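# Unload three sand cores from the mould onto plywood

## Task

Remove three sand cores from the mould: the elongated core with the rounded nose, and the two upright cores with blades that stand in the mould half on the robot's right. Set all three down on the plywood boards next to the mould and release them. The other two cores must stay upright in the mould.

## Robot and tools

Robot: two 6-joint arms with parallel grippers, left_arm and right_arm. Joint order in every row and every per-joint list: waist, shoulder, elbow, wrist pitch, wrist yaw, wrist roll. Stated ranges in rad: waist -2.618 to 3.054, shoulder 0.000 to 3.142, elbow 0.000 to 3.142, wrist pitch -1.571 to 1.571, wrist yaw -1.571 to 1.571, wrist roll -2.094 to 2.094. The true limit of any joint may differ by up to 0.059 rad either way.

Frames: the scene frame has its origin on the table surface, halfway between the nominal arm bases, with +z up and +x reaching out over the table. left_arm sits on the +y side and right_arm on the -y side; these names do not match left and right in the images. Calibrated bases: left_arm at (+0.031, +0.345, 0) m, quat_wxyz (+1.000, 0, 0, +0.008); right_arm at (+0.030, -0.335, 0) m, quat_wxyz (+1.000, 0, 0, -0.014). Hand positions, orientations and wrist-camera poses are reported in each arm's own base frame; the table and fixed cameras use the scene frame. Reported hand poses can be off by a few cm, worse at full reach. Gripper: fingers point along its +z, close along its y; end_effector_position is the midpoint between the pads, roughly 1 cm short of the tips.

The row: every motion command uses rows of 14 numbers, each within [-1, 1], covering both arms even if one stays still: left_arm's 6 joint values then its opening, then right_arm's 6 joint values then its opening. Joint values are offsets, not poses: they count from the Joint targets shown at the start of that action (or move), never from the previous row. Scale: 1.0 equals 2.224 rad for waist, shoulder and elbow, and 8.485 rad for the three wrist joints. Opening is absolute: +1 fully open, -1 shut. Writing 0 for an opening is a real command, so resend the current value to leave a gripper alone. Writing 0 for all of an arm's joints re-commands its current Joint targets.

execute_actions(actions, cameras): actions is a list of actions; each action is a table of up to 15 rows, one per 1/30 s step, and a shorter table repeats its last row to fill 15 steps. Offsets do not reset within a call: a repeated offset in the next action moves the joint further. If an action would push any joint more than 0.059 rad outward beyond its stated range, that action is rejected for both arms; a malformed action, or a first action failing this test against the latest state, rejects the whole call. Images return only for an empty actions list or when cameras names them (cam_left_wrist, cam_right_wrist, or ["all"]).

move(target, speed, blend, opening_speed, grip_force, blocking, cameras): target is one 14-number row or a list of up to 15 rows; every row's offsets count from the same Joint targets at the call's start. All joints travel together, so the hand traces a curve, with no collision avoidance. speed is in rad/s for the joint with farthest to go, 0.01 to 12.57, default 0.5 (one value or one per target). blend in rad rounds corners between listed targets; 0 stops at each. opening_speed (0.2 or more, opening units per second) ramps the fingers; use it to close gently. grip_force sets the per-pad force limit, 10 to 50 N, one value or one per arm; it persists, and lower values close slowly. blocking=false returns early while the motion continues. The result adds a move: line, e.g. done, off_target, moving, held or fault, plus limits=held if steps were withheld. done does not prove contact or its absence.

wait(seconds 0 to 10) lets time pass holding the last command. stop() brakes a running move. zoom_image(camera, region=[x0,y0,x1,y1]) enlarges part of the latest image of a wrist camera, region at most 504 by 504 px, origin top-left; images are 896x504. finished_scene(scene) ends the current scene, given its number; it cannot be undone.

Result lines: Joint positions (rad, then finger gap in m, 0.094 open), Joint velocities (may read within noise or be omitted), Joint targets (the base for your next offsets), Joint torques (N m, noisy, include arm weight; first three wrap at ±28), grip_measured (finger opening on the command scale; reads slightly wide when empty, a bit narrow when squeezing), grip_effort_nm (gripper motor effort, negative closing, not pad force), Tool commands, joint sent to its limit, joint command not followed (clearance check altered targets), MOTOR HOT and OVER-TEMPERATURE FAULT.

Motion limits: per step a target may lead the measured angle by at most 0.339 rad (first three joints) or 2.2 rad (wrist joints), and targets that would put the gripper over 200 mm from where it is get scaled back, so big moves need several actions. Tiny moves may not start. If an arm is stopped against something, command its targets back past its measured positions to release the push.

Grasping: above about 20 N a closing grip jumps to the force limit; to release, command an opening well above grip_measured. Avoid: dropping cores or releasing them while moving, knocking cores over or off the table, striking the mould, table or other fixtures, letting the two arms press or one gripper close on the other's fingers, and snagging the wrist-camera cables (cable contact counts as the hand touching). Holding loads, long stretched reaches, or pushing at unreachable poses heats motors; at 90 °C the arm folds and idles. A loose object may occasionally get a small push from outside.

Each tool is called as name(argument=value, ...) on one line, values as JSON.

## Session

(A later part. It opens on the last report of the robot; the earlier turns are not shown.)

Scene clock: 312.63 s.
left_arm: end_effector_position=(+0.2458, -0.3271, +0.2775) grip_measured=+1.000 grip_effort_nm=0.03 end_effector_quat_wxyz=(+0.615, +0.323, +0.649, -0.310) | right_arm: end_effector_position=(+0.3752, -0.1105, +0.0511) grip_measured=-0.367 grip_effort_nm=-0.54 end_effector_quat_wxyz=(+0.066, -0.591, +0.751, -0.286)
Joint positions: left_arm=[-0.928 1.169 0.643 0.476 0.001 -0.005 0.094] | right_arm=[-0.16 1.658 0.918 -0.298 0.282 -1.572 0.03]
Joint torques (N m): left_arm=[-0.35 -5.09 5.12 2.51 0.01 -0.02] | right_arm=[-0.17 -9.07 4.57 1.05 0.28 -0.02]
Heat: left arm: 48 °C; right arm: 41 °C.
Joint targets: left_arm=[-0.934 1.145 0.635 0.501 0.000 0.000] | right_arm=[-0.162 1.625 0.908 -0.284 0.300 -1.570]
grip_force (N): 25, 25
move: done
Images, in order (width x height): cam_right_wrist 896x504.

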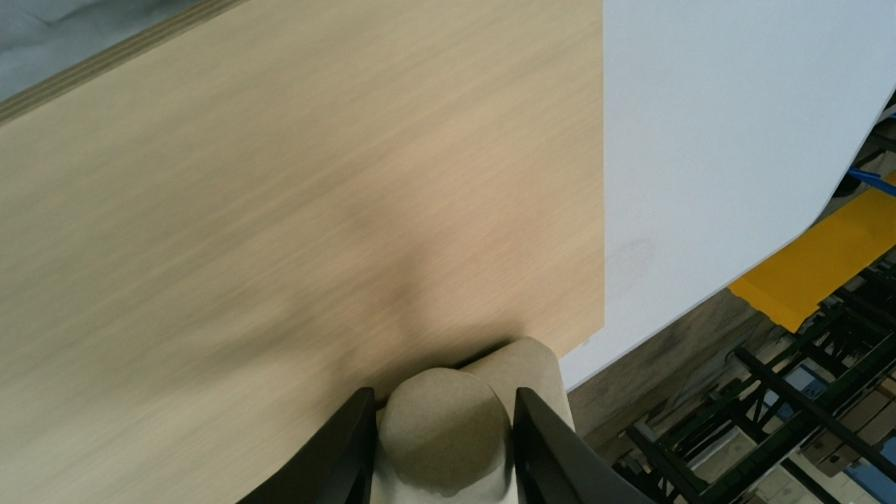

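move(target=[0,0,0,0,0,0,1,0,0.003,-0.0202,0.0053,0,0,-0.8], cameras=["cam_right_wrist"], speed=0.1)

Scene clock: 316.23 s.
left_arm: end_effector_position=(+0.2458, -0.3271, +0.2776) grip_measured=+1.000 grip_effort_nm=0.03 end_effector_quat_wxyz=(+0.615, +0.323, +0.649, -0.310) | right_arm: end_effector_position=(+0.3737, -0.1108, +0.0457) grip_measured=-0.367 grip_effort_nm=-0.55 end_effector_quat_wxyz=(+0.070, -0.590, +0.749, -0.294)
Joint positions: left_arm=[-0.928 1.169 0.643 0.476 0.001 -0.005 0.094] | right_arm=[-0.16 1.655 0.879 -0.243 0.285 -1.576 0.03]
Joint torques (N m): left_arm=[-0.39 -5.09 5.12 2.51 0.02 0.02] | right_arm=[-0.16 -8.2 4.12 0.96 0.25 0.02]
Heat: left arm: 48 °C; right arm: 41 °C.
Joint targets: left_arm=[-0.934 1.145 0.635 0.501 0.000 0.000] | right_arm=[-0.162 1.631 0.864 -0.239 0.300 -1.570]
grip_force (N): 25, 25
move: done
Images, in order (width x height): cam_right_wrist 896x504.

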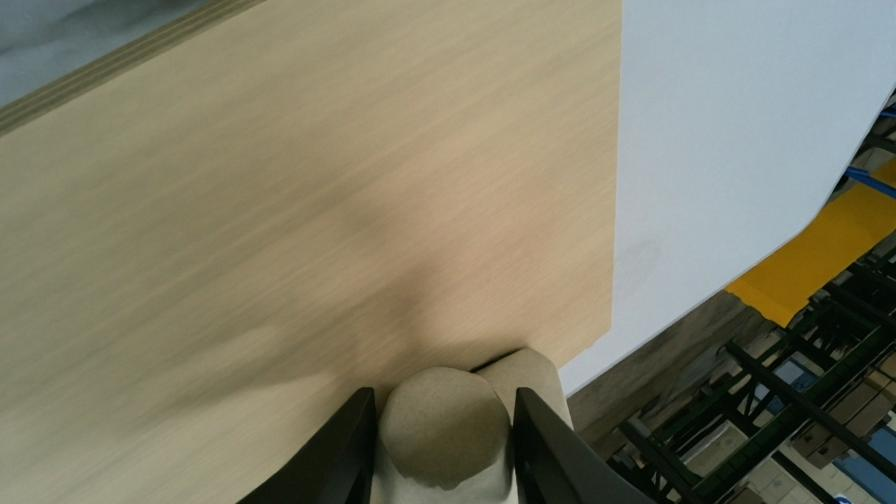

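move(target=[0,0,0,0,0,0,1,0,0.003,-0.009,0.0024,0,0,-0.8], cameras=["cam_right_wrist"], speed=0.1)

Scene clock: 320.43 s.
left_arm: end_effector_position=(+0.2458, -0.3271, +0.2776) grip_measured=+1.000 grip_effort_nm=0.03 end_effector_quat_wxyz=(+0.615, +0.323, +0.649, -0.310) | right_arm: end_effector_position=(+0.3735, -0.1109, +0.0450) grip_measured=-0.367 grip_effort_nm=-0.55 end_effector_quat_wxyz=(+0.074, -0.588, +0.748, -0.298)
Joint positions: left_arm=[-0.928 1.169 0.643 0.476 0.001 -0.005 0.094] | right_arm=[-0.16 1.65 0.864 -0.221 0.286 -1.576 0.03]
Joint torques (N m): left_arm=[-0.35 -5.12 5.14 2.48 0.01 -0.01] | right_arm=[-0.17 -7.13 3.79 0.97 0.25 0.02]
Heat: left arm: 49 °C; right arm: 41 °C.
Joint targets: left_arm=[-0.934 1.145 0.635 0.501 0.000 0.000] | right_arm=[-0.162 1.638 0.844 -0.218 0.300 -1.570]
grip_force (N): 25, 25
move: done
Images, in order (width x height): cam_right_wrist 896x504.

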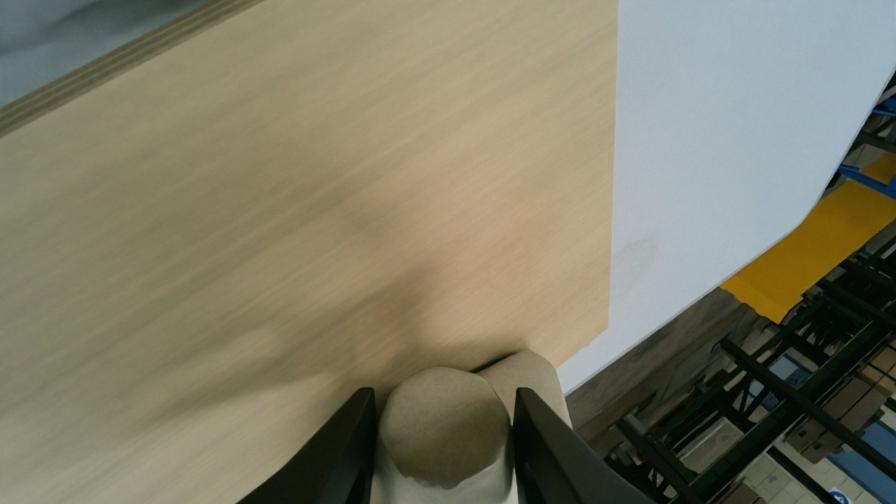

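move(target=[0,0,0,0,0,0,1,0,0,0,0,0,0,0.1], cameras=["cam_right_wrist"], opening_speed=0.3)

Scene clock: 326.20 s.
left_arm: end_effector_position=(+0.2458, -0.3271, +0.2776) grip_measured=+1.000 grip_effort_nm=0.03 end_effector_quat_wxyz=(+0.615, +0.323, +0.649, -0.310) | right_arm: end_effector_position=(+0.3706, -0.1123, +0.0426) grip_measured=+0.097 grip_effort_nm=0.18 end_effector_quat_wxyz=(+0.068, -0.587, +0.749, -0.300)
Joint positions: left_arm=[-0.928 1.169 0.643 0.476 0.001 -0.005 0.094] | right_arm=[-0.16 1.65 0.853 -0.215 0.296 -1.576 0.052]
Joint torques (N m): left_arm=[-0.38 -5.18 5.14 2.5 0.01 -0.01] | right_arm=[-0.18 -7.13 4.52 0.91 0.14 0.02]
Heat: left arm: 49 °C; right arm: 41 °C.
Joint targets: left_arm=[-0.934 1.145 0.635 0.501 0.000 0.000] | right_arm=[-0.162 1.638 0.844 -0.218 0.300 -1.570]
grip_force (N): 25, 25
move: done
Images, in order (width x height): cam_right_wrist 896x504.

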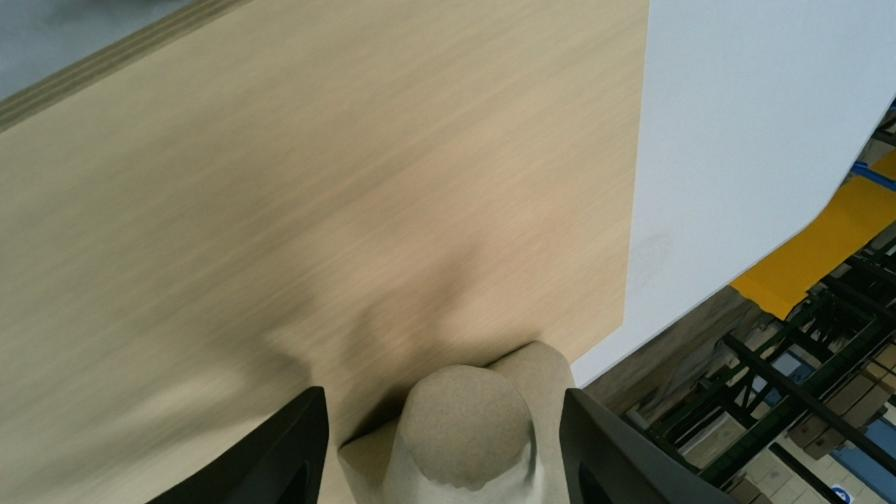

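move(target=[[0,0,0,0,0,0,1,0,-0.0796,0.0016,-0.0177,0,0,0.1],[0,0,0,0,0,0,1,0,-0.1515,0.0207,-0.0416,0,0,0.1]], cameras=["cam_right_wrist"], speed=0.2, blend=[0.05,0])

Scene clock: 336.97 s.
left_arm: end_effector_position=(+0.2458, -0.3271, +0.2776) grip_measured=+1.000 grip_effort_nm=0.03 end_effector_quat_wxyz=(+0.615, +0.323, +0.649, -0.310) | right_arm: end_effector_position=(+0.3164, -0.1036, +0.1127) grip_measured=+0.097 grip_effort_nm=0.18 end_effector_quat_wxyz=(+0.067, -0.588, +0.749, -0.299)
Joint positions: left_arm=[-0.928 1.169 0.643 0.476 0.001 -0.005 0.094] | right_arm=[-0.16 1.322 0.86 -0.554 0.296 -1.576 0.052]
Joint torques (N m): left_arm=[-0.38 -5.07 5.16 2.51 0.01 0] | right_arm=[-0.16 -5.81 8.17 0.77 0.14 0.03]
Heat: left arm: 50 °C; right arm: 40 °C.
Joint targets: left_arm=[-0.934 1.145 0.635 0.501 0.000 0.000] | right_arm=[-0.162 1.301 0.890 -0.572 0.300 -1.570]
grip_force (N): 25, 25
move: done
Images, in order (width x height): cam_right_wrist 896x504.

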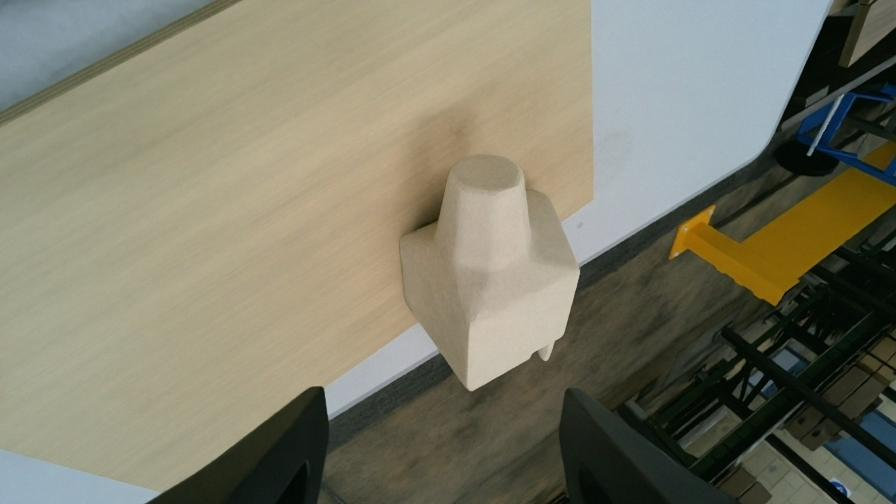

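move(target=[0,0,0,0,0,0,1,0,0.1344,0.714,-0.1149,-0.0354,0.185,0.5], cameras=["cam_right_wrist"], speed=0.8, grip_force=35)

zoom_image(camera="cam_right_wrist", region=[350, 250, 700, 500])

Scene clock: 343.10 s.
left_arm: end_effector_position=(+0.2458, -0.3271, +0.2776) grip_measured=+1.000 grip_effort_nm=0.03 end_effector_quat_wxyz=(+0.615, +0.323, +0.649, -0.310) | right_arm: end_effector_position=(+0.3315, -0.0536, +0.4541) grip_measured=+0.497 grip_effort_nm=0.18 end_effector_quat_wxyz=(+0.437, +0.069, +0.896, -0.040)
Joint positions: left_arm=[-0.928 1.169 0.643 0.476 0.001 -0.005 0.094] | right_arm=[-0.16 1.593 2.463 -1.532 0.005 -0.009 0.07]
Joint torques (N m): left_arm=[-0.43 -5.04 5.22 2.5 0 -0.01] | right_arm=[-0.17 -3.28 4.41 1.19 -0.07 0.04]
Heat: left arm: 50 °C; right arm: 40 °C.
Joint targets: left_arm=[-0.934 1.145 0.635 0.501 0.000 0.000] | right_arm=[-0.162 1.600 2.478 -1.546 -0.001 -0.001]
grip_force (N): 35, 35
move: done
Images, in order (width x height): cam_right_wrist 896x504.

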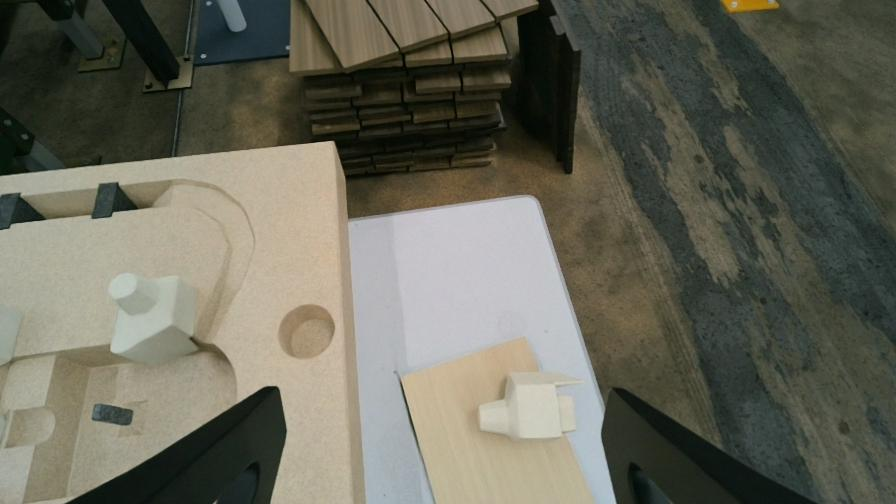

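Scaled by 1.440.

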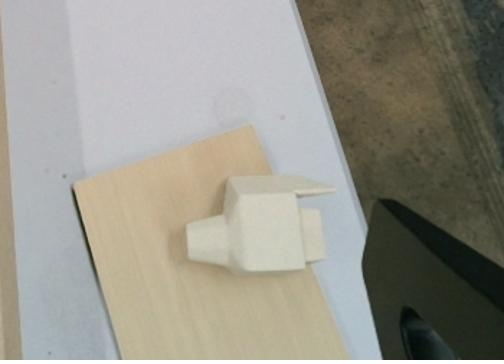

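move(target=[0,0,0,0,0,0,1,0.1214,0.1709,-0.3813,0.1716,-0.1095,-0.0502,0.7], cameras=["all"], speed=0.7)

Scene clock: 356.33 s.
left_arm: end_effector_position=(+0.2458, -0.3271, +0.2776) grip_measured=+1.000 grip_effort_nm=0.03 end_effector_quat_wxyz=(+0.615, +0.323, +0.649, -0.310) | right_arm: end_effector_position=(+0.5182, +0.2000, +0.2566) grip_measured=+0.697 grip_effort_nm=0.18 end_effector_quat_wxyz=(+0.526, -0.421, +0.677, +0.297)
Joint positions: left_arm=[-0.928 1.169 0.643 0.476 0.001 -0.005 0.094] | right_arm=[0.107 1.973 1.633 -0.117 -0.912 -0.412 0.08]
Joint torques (N m): left_arm=[-0.36 -5 5.15 2.5 0.02 -0.01] | right_arm=[0.1 -9.21 5.98 1.51 -0.36 -0.2]
Heat: left arm: 50 °C; right arm: 41 °C.
Joint targets: left_arm=[-0.934 1.145 0.635 0.501 0.000 0.000] | right_arm=[0.108 1.980 1.630 -0.090 -0.930 -0.427]
grip_force (N): 35, 35
move: done

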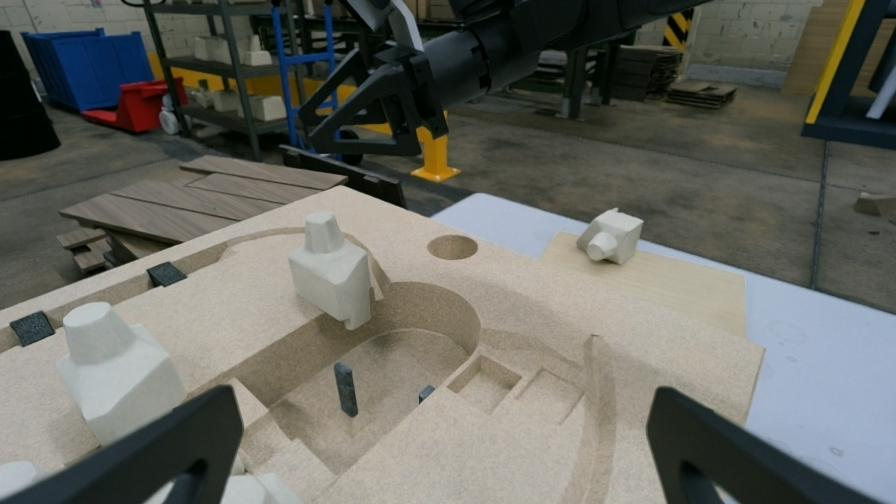

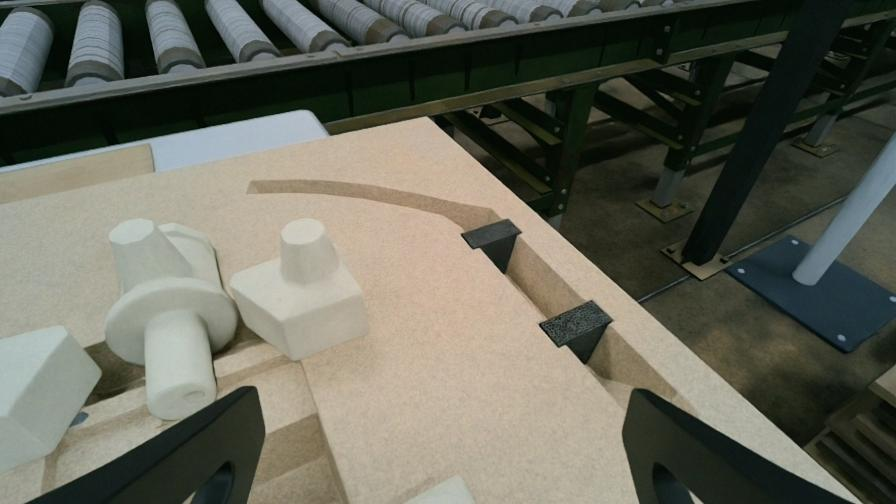

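move(target=[0,0,0,0,0,0,1,0,0.0144,-0.0616,0.0199,0,0,0.7], cameras=["all"])

Scene clock: 362.53 s.
left_arm: end_effector_position=(+0.2458, -0.3271, +0.2776) grip_measured=+1.000 grip_effort_nm=0.03 end_effector_quat_wxyz=(+0.615, +0.323, +0.649, -0.310) | right_arm: end_effector_position=(+0.5177, +0.2001, +0.2124) grip_measured=+0.697 grip_effort_nm=0.18 end_effector_quat_wxyz=(+0.526, -0.421, +0.676, +0.298)
Joint positions: left_arm=[-0.928 1.169 0.643 0.476 0.001 -0.005 0.094] | right_arm=[0.107 2.004 1.497 0.051 -0.914 -0.413 0.08]
Joint torques (N m): left_arm=[-0.49 -5.08 5.11 2.51 0.02 -0.02] | right_arm=[0.12 -9.16 5.79 1.54 -0.33 -0.19]
Heat: left arm: 51 °C; right arm: 42 °C.
Joint targets: left_arm=[-0.934 1.145 0.635 0.501 0.000 0.000] | right_arm=[0.108 2.012 1.492 0.078 -0.930 -0.427]
grip_force (N): 35, 35
move: done

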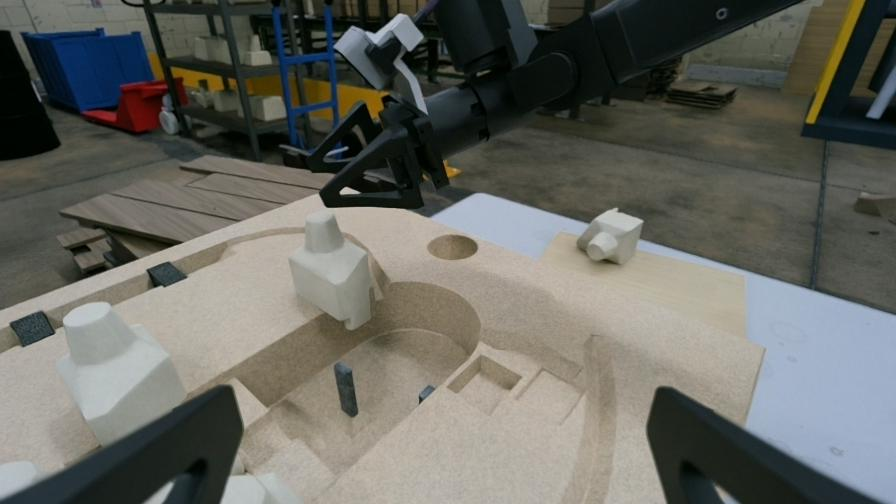

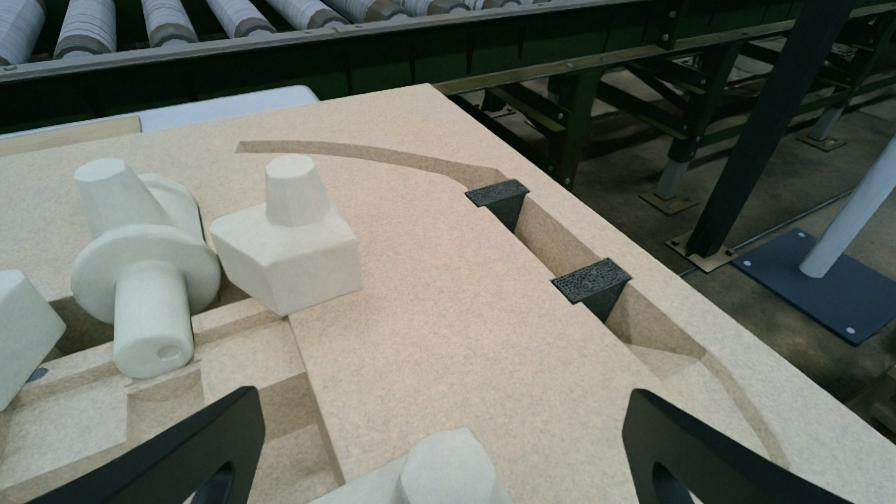

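move(target=[0,0,0,0,0,0,1,0,0.03,-0.0423,0.0189,0,0,0.7], cameras=["all"], speed=0.3)

Scene clock: 366.70 s.
left_arm: end_effector_position=(+0.2458, -0.3271, +0.2776) grip_measured=+1.000 grip_effort_nm=0.03 end_effector_quat_wxyz=(+0.615, +0.323, +0.649, -0.310) | right_arm: end_effector_position=(+0.5197, +0.2004, +0.1688) grip_measured=+0.697 grip_effort_nm=0.18 end_effector_quat_wxyz=(+0.528, -0.422, +0.674, +0.297)
Joint positions: left_arm=[-0.928 1.169 0.643 0.476 0.001 -0.005 0.094] | right_arm=[0.107 2.067 1.404 0.212 -0.915 -0.413 0.08]
Joint torques (N m): left_arm=[-0.29 -5.05 5.18 2.47 0 -0.02] | right_arm=[0.1 -9.11 5.42 1.5 -0.33 -0.19]
Heat: left arm: 51 °C; right arm: 42 °C.
Joint targets: left_arm=[-0.934 1.145 0.635 0.501 0.000 0.000] | right_arm=[0.108 2.079 1.398 0.239 -0.930 -0.427]
grip_force (N): 35, 35
move: done

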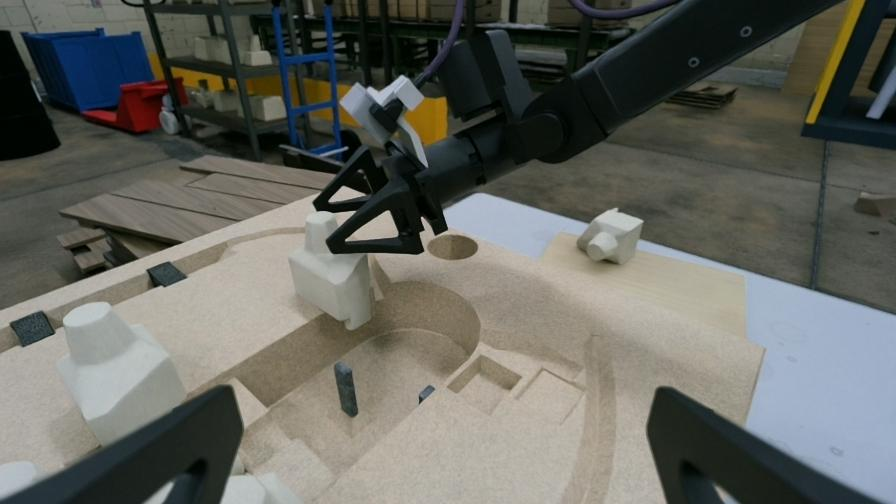

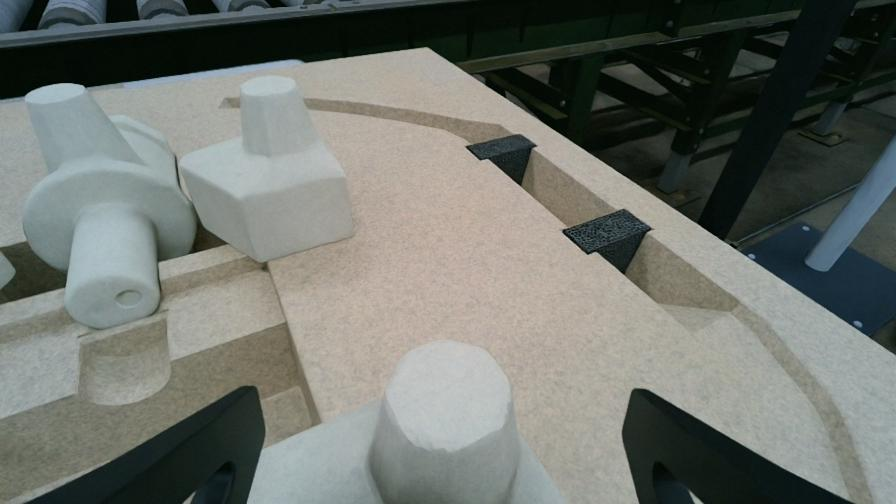

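move(target=[0,0,0,0,0,0,1,0,0,0,0,0,0,-0.8], grip_force=35, opening_speed=0.6)

Scene clock: 371.37 s.
left_arm: end_effector_position=(+0.2458, -0.3271, +0.2776) grip_measured=+1.000 grip_effort_nm=0.03 end_effector_quat_wxyz=(+0.615, +0.323, +0.649, -0.310) | right_arm: end_effector_position=(+0.5197, +0.2004, +0.1689) grip_measured=-0.368 grip_effort_nm=-0.68 end_effector_quat_wxyz=(+0.528, -0.422, +0.674, +0.297)
Joint positions: left_arm=[-0.928 1.169 0.643 0.476 0.001 -0.005 0.094] | right_arm=[0.107 2.067 1.404 0.212 -0.915 -0.413 0.03]
Joint torques (N m): left_arm=[-0.32 -5.07 5.16 2.48 -0.01 -0.02] | right_arm=[0.1 -9.13 5.39 1.51 -0.32 -0.19]
Heat: left arm: 51 °C; right arm: 42 °C.
Joint targets: left_arm=[-0.934 1.145 0.635 0.501 0.000 0.000] | right_arm=[0.108 2.079 1.398 0.239 -0.930 -0.427]
grip_force (N): 35, 35
move: done

move(target=[[0,0,0,0,0,0,1,0,-0.03,0.0423,-0.0189,0,0,-0.8],[0,0,0,0,0,0,1,0,-0.0444,0.1039,-0.0388,0,0,-0.8],[0,0,0,0,0,0,1,-0.1205,-0.4042,-0.0823,-0.1496,0.1473,-0.1348,-0.8]], speed=[0.15,0.3,0.5], blend=[0.02,0.05,0], cameras=["all"])

Scene clock: 388.17 s.
left_arm: end_effector_position=(+0.2458, -0.3271, +0.2776) grip_measured=+1.000 grip_effort_nm=0.03 end_effector_quat_wxyz=(+0.615, +0.323, +0.649, -0.310) | right_arm: end_effector_position=(+0.2814, -0.0951, +0.2169) grip_measured=-0.375 grip_effort_nm=-0.72 end_effector_quat_wxyz=(+0.065, -0.586, +0.755, -0.286)
Joint positions: left_arm=[-0.928 1.169 0.643 0.476 0.001 -0.005 0.094] | right_arm=[-0.156 1.206 1.214 -1.051 0.288 -1.555 0.029]
Joint torques (N m): left_arm=[-0.4 -5.08 5.2 2.5 0.04 0] | right_arm=[-0.44 -5.19 5.86 1.09 0.43 -0.2]
Heat: left arm: 52 °C; right arm: 42 °C.
Joint targets: left_arm=[-0.934 1.145 0.635 0.501 0.000 0.000] | right_arm=[-0.160 1.179 1.216 -1.030 0.320 -1.570]
grip_force (N): 35, 35
move: done

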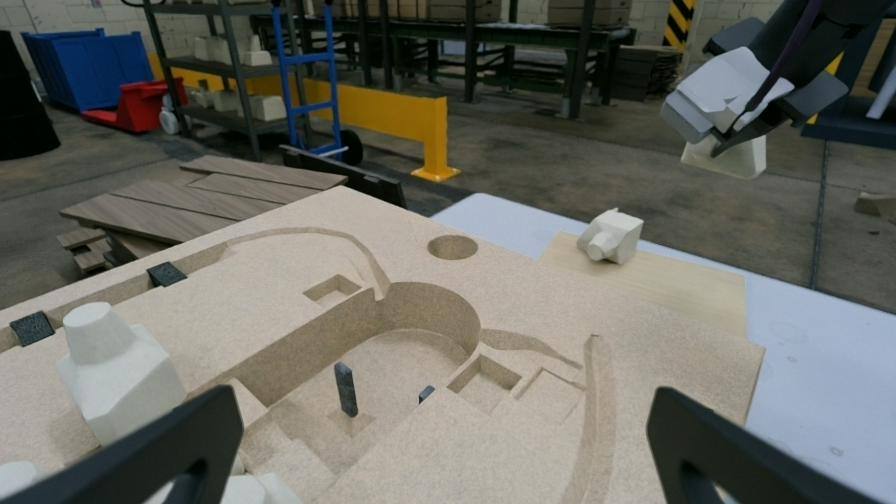

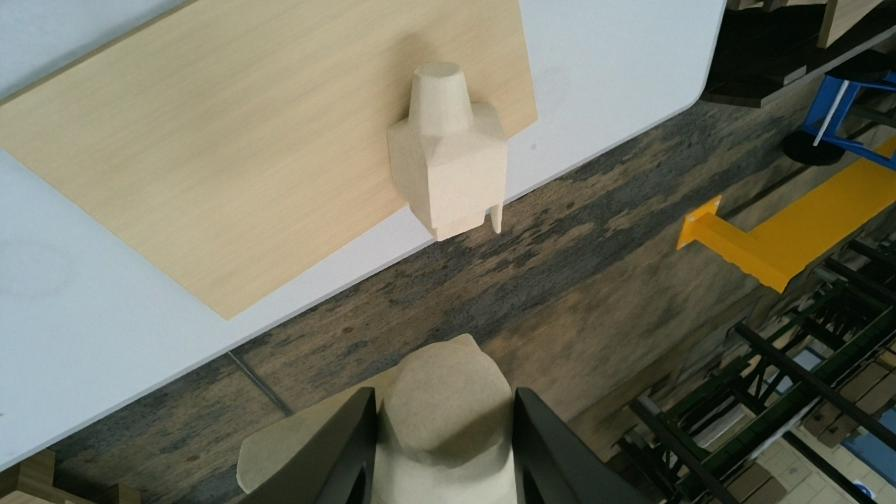

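move(target=[0,0,0,0,0,0,1,-0.0297,0.0139,-0.223,0.0583,0,0,-0.8], speed=0.4, cameras=["all"])

Scene clock: 404.33 s.
left_arm: end_effector_position=(+0.2458, -0.3271, +0.2777) grip_measured=+1.000 grip_effort_nm=0.03 end_effector_quat_wxyz=(+0.615, +0.323, +0.649, -0.310) | right_arm: end_effector_position=(+0.2662, -0.1113, +0.0850) grip_measured=-0.376 grip_effort_nm=-0.73 end_effector_quat_wxyz=(+0.040, -0.569, +0.775, -0.271)
Joint positions: left_arm=[-0.928 1.169 0.643 0.477 0.001 -0.005 0.094] | right_arm=[-0.22 1.215 0.712 -0.586 0.29 -1.557 0.029]
Joint torques (N m): left_arm=[-0.36 -5.07 5.24 2.51 0.01 -0.01] | right_arm=[-0.75 -3.44 6.26 1.3 0.41 -0.19]
Heat: left arm: 52 °C; right arm: 41 °C.
Joint targets: left_arm=[-0.934 1.145 0.635 0.501 0.000 0.000] | right_arm=[-0.226 1.210 0.719 -0.536 0.320 -1.570]
grip_force (N): 35, 35
move: off_target (right_arm); right_arm: the wrist pitch is farthest, 0.051 rad from its target

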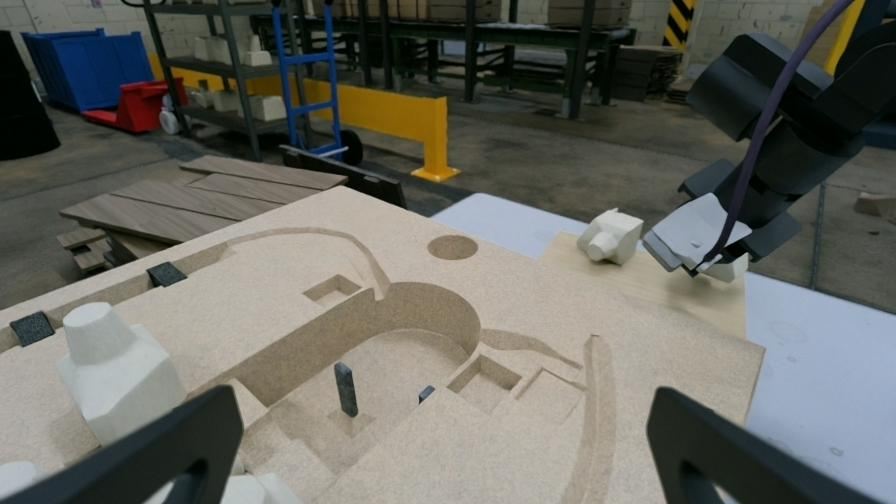

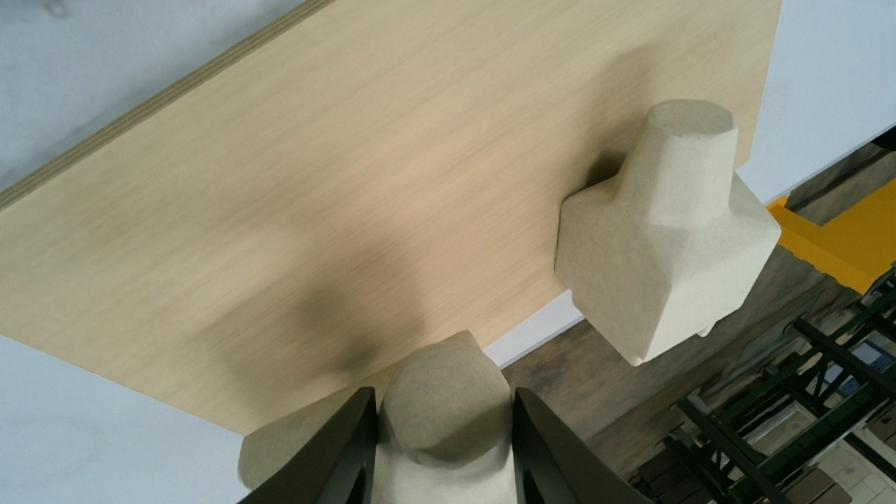

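move(target=[0,0,0,0,0,0,1,0,0.0463,-0.0355,0.0214,0,0,-0.8], speed=0.15, cameras=["cam_right_wrist"])

Scene clock: 408.93 s.
left_arm: end_effector_position=(+0.2458, -0.3271, +0.2777) grip_measured=+1.000 grip_effort_nm=0.03 end_effector_quat_wxyz=(+0.615, +0.323, +0.649, -0.310) | right_arm: end_effector_position=(+0.2794, -0.1158, +0.0561) grip_measured=-0.376 grip_effort_nm=-0.72 end_effector_quat_wxyz=(+0.042, -0.565, +0.774, -0.281)
Joint positions: left_arm=[-0.928 1.169 0.643 0.477 0.001 -0.005 0.094] | right_arm=[-0.22 1.311 0.642 -0.401 0.3 -1.558 0.029]
Joint torques (N m): left_arm=[-0.39 -5.07 5.19 2.49 0 0.02] | right_arm=[-0.61 -3.38 5.34 1.33 0.33 -0.17]
Heat: left arm: 52 °C; right arm: 41 °C.
Joint targets: left_arm=[-0.934 1.145 0.635 0.501 0.000 0.000] | right_arm=[-0.226 1.313 0.640 -0.354 0.320 -1.570]
grip_force (N): 35, 35
move: off_target (right_arm); right_arm: the wrist pitch is farthest, 0.047 rad from its target
Images, in order (width x height): cam_right_wrist 896x504.

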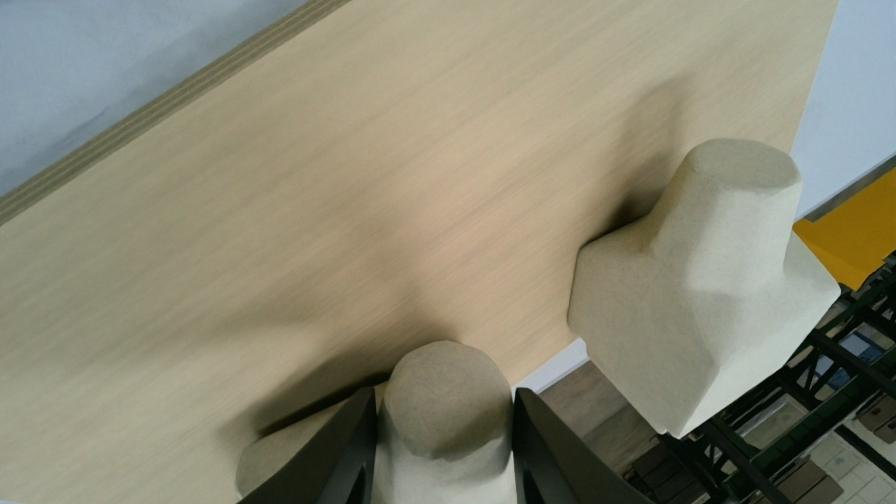

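move(target=[0,0,0,0,0,0,1,0,0.0065,-0.0093,0.0041,0,0,-0.8], speed=0.1, grip_force=25, cameras=["cam_right_wrist"])

move(target=[0,0,0,0,0,0,1,0,0.0065,-0.0093,0.0041,0,0,-0.8], speed=0.1, cameras=["cam_right_wrist"])

Scene clock: 414.50 s.
left_arm: end_effector_position=(+0.2458, -0.3271, +0.2777) grip_measured=+1.000 grip_effort_nm=0.03 end_effector_quat_wxyz=(+0.615, +0.323, +0.649, -0.310) | right_arm: end_effector_position=(+0.2814, -0.1168, +0.0515) grip_measured=-0.376 grip_effort_nm=-0.54 end_effector_quat_wxyz=(+0.044, -0.565, +0.772, -0.286)
Joint positions: left_arm=[-0.928 1.169 0.643 0.477 0.001 -0.005 0.094] | right_arm=[-0.22 1.323 0.625 -0.361 0.302 -1.563 0.029]
Joint torques (N m): left_arm=[-0.43 -5.12 5.18 2.49 0 0.02] | right_arm=[-0.62 -3.32 5.08 1.3 0.28 -0.13]
Heat: left arm: 52 °C; right arm: 41 °C.
Joint targets: left_arm=[-0.934 1.145 0.635 0.501 0.000 0.000] | right_arm=[-0.226 1.328 0.620 -0.319 0.320 -1.571]
grip_force (N): 25, 25
move: off_target (right_arm); right_arm: the wrist pitch is farthest, 0.041 rad from its target
Images, in order (width x height): cam_right_wrist 896x504.

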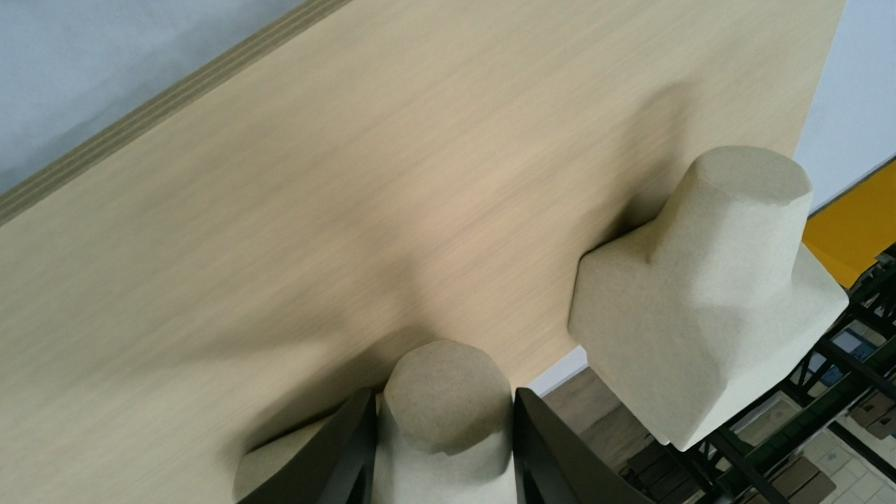

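Scene clock: 415.33 s.
left_arm: end_effector_position=(+0.2458, -0.3271, +0.2777) grip_measured=+1.000 grip_effort_nm=0.03 end_effector_quat_wxyz=(+0.615, +0.323, +0.649, -0.310) | right_arm: end_effector_position=(+0.2827, -0.1183, +0.0484) grip_measured=-0.376 grip_effort_nm=-0.54 end_effector_quat_wxyz=(+0.045, -0.563, +0.772, -0.292)
Joint positions: left_arm=[-0.928 1.169 0.643 0.477 0.001 -0.005 0.094] | right_arm=[-0.22 1.332 0.61 -0.326 0.309 -1.564 0.029]
Joint torques (N m): left_arm=[-0.38 -5.09 5.16 2.48 0.01 -0.01] | right_arm=[-0.61 -2.84 4.66 1.32 0.21 -0.11]
Heat: left arm: 53 °C; right arm: 41 °C.
Joint targets: left_arm=[-0.934 1.145 0.635 0.501 0.000 0.000] | right_arm=[-0.226 1.343 0.599 -0.285 0.320 -1.570]
grip_force (N): 25, 25
move: off_target (right_arm); right_arm: the wrist pitch is farthest, 0.042 rad from its target
Images, in order (width x height): cam_right_wrist 896x504.

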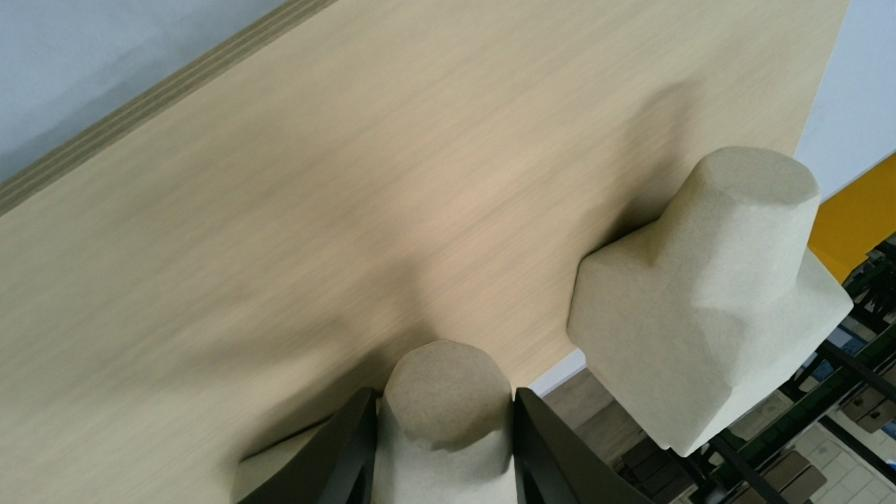

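move(target=[0,0,0,0,0,0,1,0,0.0065,-0.0093,0.0041,0,0,-0.8], speed=0.1, cameras=["cam_right_wrist"])

Scene clock: 418.10 s.
left_arm: end_effector_position=(+0.2458, -0.3271, +0.2777) grip_measured=+1.000 grip_effort_nm=0.03 end_effector_quat_wxyz=(+0.615, +0.323, +0.649, -0.310) | right_arm: end_effector_position=(+0.2847, -0.1206, +0.0463) grip_measured=-0.376 grip_effort_nm=-0.55 end_effector_quat_wxyz=(+0.045, -0.560, +0.771, -0.301)
Joint positions: left_arm=[-0.928 1.169 0.643 0.477 0.001 -0.005 0.094] | right_arm=[-0.22 1.34 0.595 -0.287 0.32 -1.566 0.029]
Joint torques (N m): left_arm=[-0.38 -5.08 5.19 2.51 0.03 -0.01] | right_arm=[-0.59 -2.41 4.07 1.32 0.11 -0.1]
Heat: left arm: 53 °C; right arm: 41 °C.
Joint targets: left_arm=[-0.934 1.145 0.635 0.501 0.000 0.000] | right_arm=[-0.226 1.357 0.578 -0.250 0.320 -1.570]
grip_force (N): 25, 25
move: off_target (right_arm); right_arm: the wrist pitch is farthest, 0.037 rad from its target
Images, in order (width x height): cam_right_wrist 896x504.

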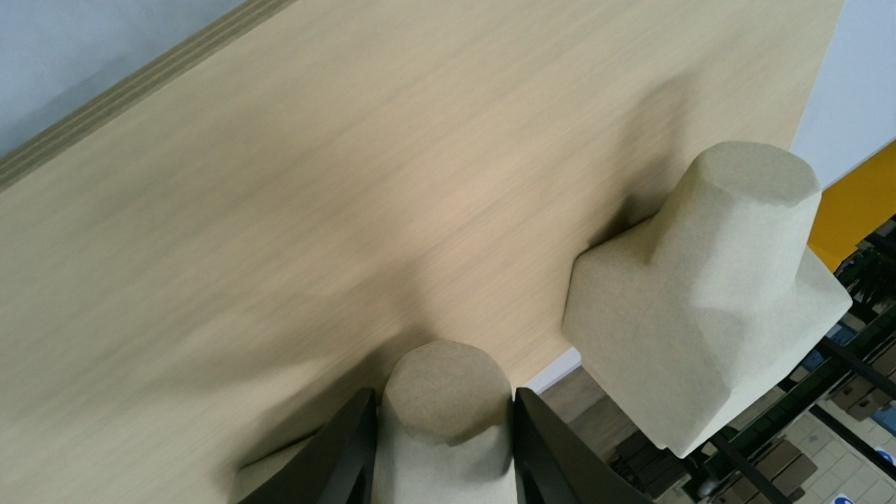

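move(target=[0,0,0,0,0,0,1,0,0,0,0,0,0,0.05], opening_speed=0.25, cameras=["cam_right_wrist"])

Scene clock: 423.93 s.
left_arm: end_effector_position=(+0.2458, -0.3271, +0.2777) grip_measured=+1.000 grip_effort_nm=0.03 end_effector_quat_wxyz=(+0.615, +0.323, +0.649, -0.310) | right_arm: end_effector_position=(+0.2867, -0.1216, +0.0451) grip_measured=+0.047 grip_effort_nm=0.18 end_effector_quat_wxyz=(+0.046, -0.559, +0.770, -0.305)
Joint positions: left_arm=[-0.928 1.169 0.643 0.477 0.001 -0.005 0.094] | right_arm=[-0.22 1.349 0.591 -0.266 0.323 -1.567 0.049]
Joint torques (N m): left_arm=[-0.42 -5.12 5.14 2.5 -0.01 0.01] | right_arm=[-0.59 -3.17 4.41 1.08 0.09 -0.08]
Heat: left arm: 53 °C; right arm: 41 °C.
Joint targets: left_arm=[-0.934 1.145 0.635 0.501 0.000 0.000] | right_arm=[-0.226 1.357 0.578 -0.250 0.320 -1.570]
grip_force (N): 25, 25
move: done
Images, in order (width x height): cam_right_wrist 896x504.

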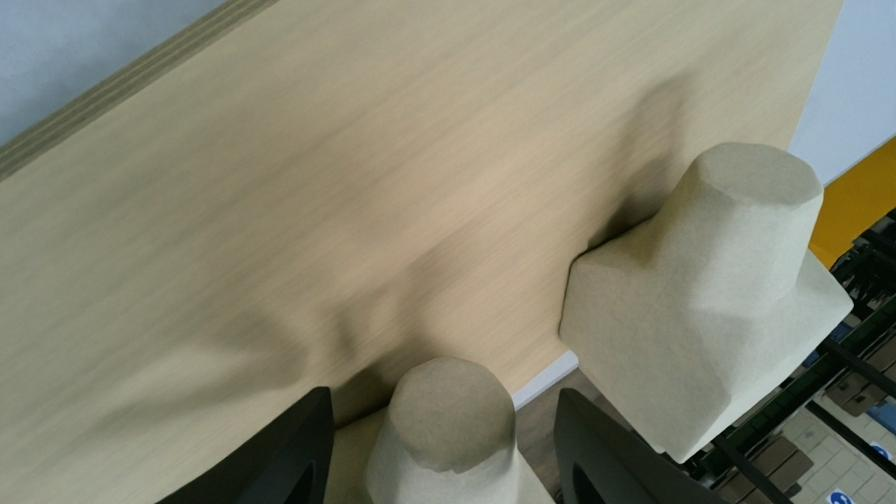

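move(target=[[0,0,0,0,0,0,1,0,-0.0877,0.0247,-0.023,0,0,0.05],[0,0,0,0,0,0,1,0,-0.16,0.0675,-0.0524,0,0,0.05]], cameras=["cam_right_wrist"], speed=0.2, blend=[0.05,0])

Scene clock: 431.77 s.
left_arm: end_effector_position=(+0.2458, -0.3271, +0.2777) grip_measured=+1.000 grip_effort_nm=0.03 end_effector_quat_wxyz=(+0.615, +0.323, +0.649, -0.310) | right_arm: end_effector_position=(+0.2453, -0.1124, +0.1214) grip_measured=+0.047 grip_effort_nm=0.18 end_effector_quat_wxyz=(+0.056, -0.554, +0.768, -0.315)
Joint positions: left_arm=[-0.928 1.169 0.643 0.477 0.001 -0.005 0.094] | right_arm=[-0.22 1.016 0.699 -0.677 0.323 -1.567 0.049]
Joint torques (N m): left_arm=[-0.39 -5.05 5.15 2.5 0.01 0.01] | right_arm=[-0.58 -2.99 8.32 0.77 0.1 -0.09]
Heat: left arm: 53 °C; right arm: 40 °C.
Joint targets: left_arm=[-0.934 1.145 0.635 0.501 0.000 0.000] | right_arm=[-0.226 1.001 0.728 -0.695 0.320 -1.570]
grip_force (N): 25, 25
move: done
Images, in order (width x height): cam_right_wrist 896x504.

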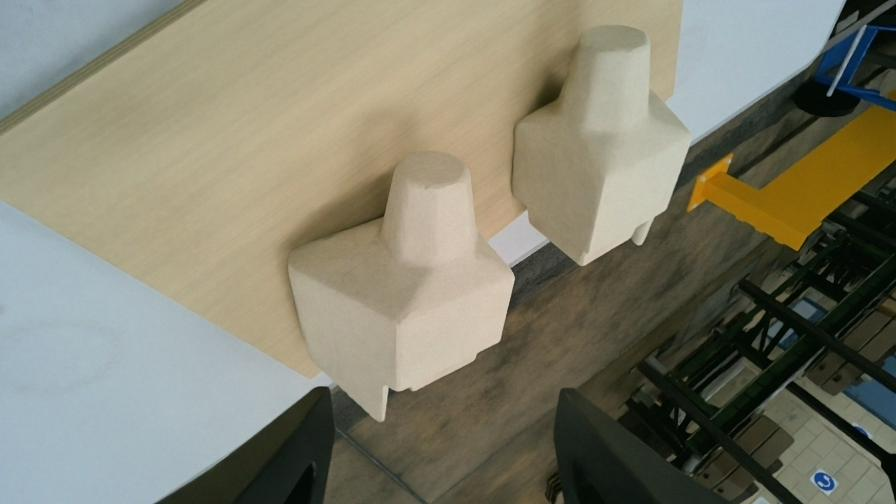

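move(target=[[0,0,0,0,0,0,1,0.02,0.12,0.3,-0.03,0,0,0.05],[0,0,0,0,0,0,1,0.2815,0.2693,0.7869,-0.1004,-0.0377,0.185,0.05],[0.1745,0.2046,0.2064,-0.0284,0,0,0.6,0.2815,0.2693,0.7869,-0.1004,-0.0377,0.185,0.05]], cameras=["all"], speed=[0.6,0.9,0.6], blend=[0.1,0.1,0])

Scene clock: 461.33 s.
left_arm: end_effector_position=(+0.4357, -0.2618, +0.2436) grip_measured=+0.602 grip_effort_nm=-0.08 end_effector_quat_wxyz=(+0.581, +0.212, +0.769, -0.162) | right_arm: end_effector_position=(+0.3100, +0.1286, +0.4536) grip_measured=+0.047 grip_effort_nm=0.17 end_effector_quat_wxyz=(+0.430, -0.178, +0.881, +0.081)
Joint positions: left_arm=[-0.544 1.589 1.064 0.25 -0.003 -0.005 0.075] | right_arm=[0.394 1.592 2.46 -1.532 0.006 -0.009 0.049]
Joint torques (N m): left_arm=[-0.02 -5.91 8.31 2.3 0.07 -0.01] | right_arm=[0.58 -3.22 4.77 1.19 -0.06 0.05]
Heat: left arm: 53 °C; right arm: 40 °C.
Joint targets: left_arm=[-0.546 1.600 1.094 0.260 0.000 0.000] | right_arm=[0.400 1.600 2.479 -1.546 0.000 -0.001]
grip_force (N): 25, 25
move: done

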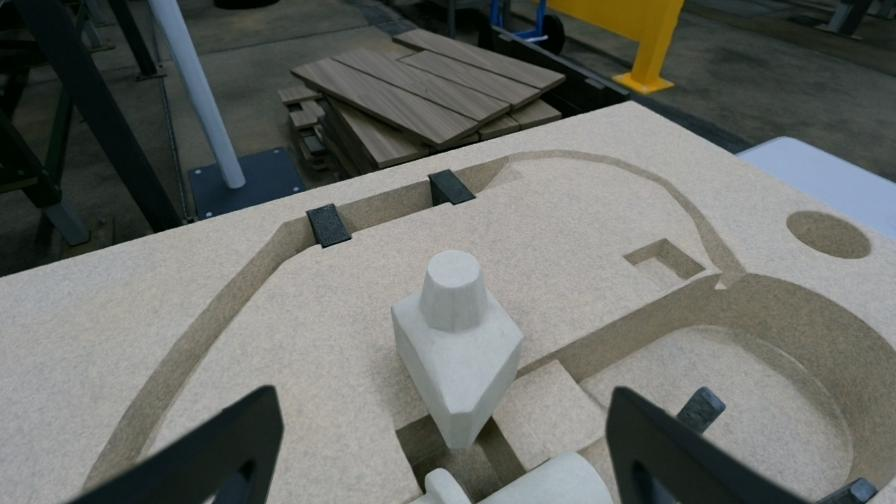

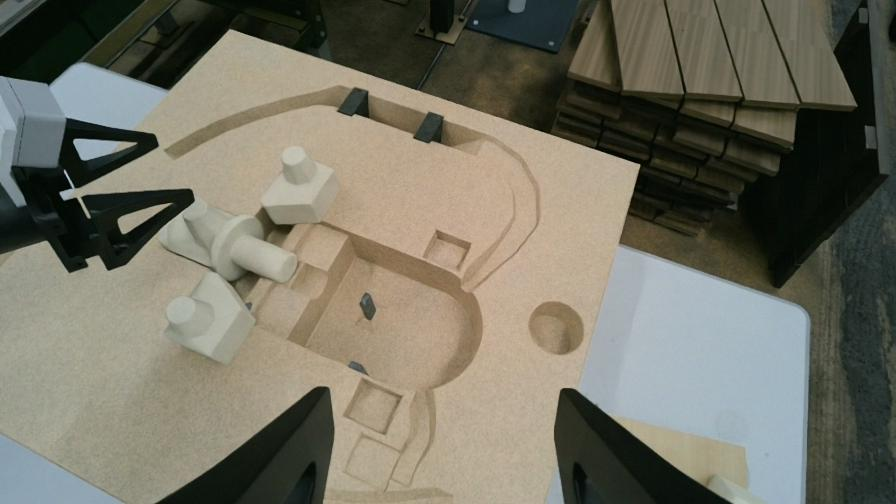

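move(target=[0,0.0211,-0.0427,0.0167,0,0,0.6,0,0,0,0,0,0,0.05], cameras=["all"], speed=0.4)

zoom_image(camera="cam_right_wrist", region=[50, 60, 350, 380])

Scene clock: 473.90 s.
left_arm: end_effector_position=(+0.4396, -0.2641, +0.2216) grip_measured=+0.602 grip_effort_nm=-0.08 end_effector_quat_wxyz=(+0.588, +0.210, +0.764, -0.164) | right_arm: end_effector_position=(+0.3100, +0.1286, +0.4536) grip_measured=+0.047 grip_effort_nm=0.18 end_effector_quat_wxyz=(+0.430, -0.178, +0.881, +0.081)
Joint positions: left_arm=[-0.544 1.637 1.004 0.374 -0.003 -0.005 0.075] | right_arm=[0.394 1.592 2.46 -1.532 0.006 -0.009 0.049]
Joint torques (N m): left_arm=[-0.1 -6.15 5.15 2.49 0.05 0] | right_arm=[0.59 -3.19 4.78 1.2 -0.06 0.05]
Heat: left arm: 53 °C; right arm: 41 °C.
Joint targets: left_arm=[-0.546 1.647 0.999 0.401 0.000 0.000] | right_arm=[0.400 1.600 2.479 -1.546 0.000 -0.001]
grip_force (N): 25, 25
move: done

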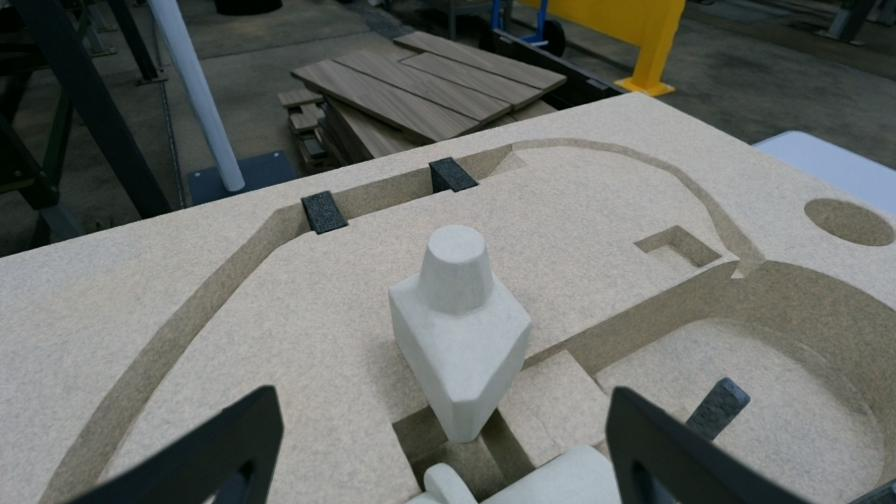

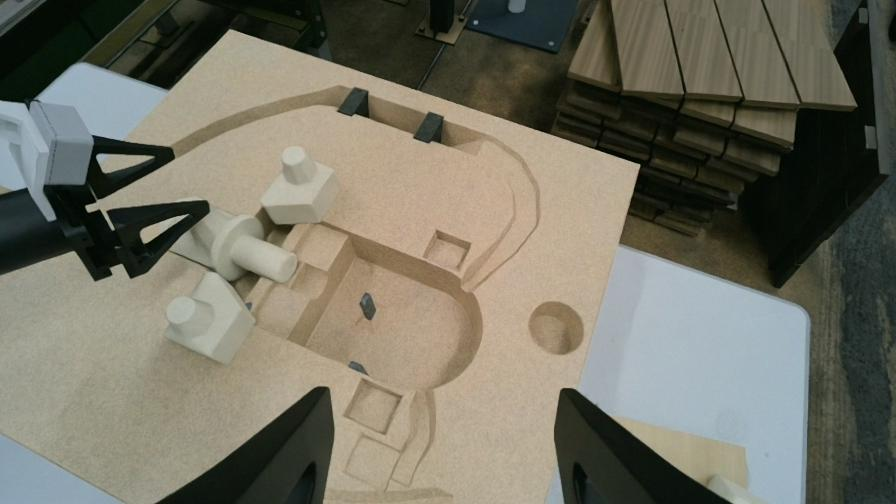

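Scaled by 1.575.

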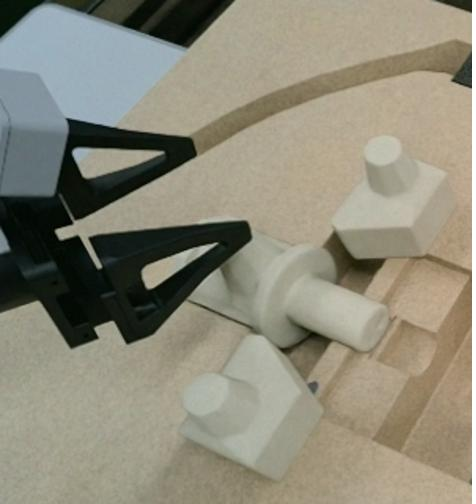

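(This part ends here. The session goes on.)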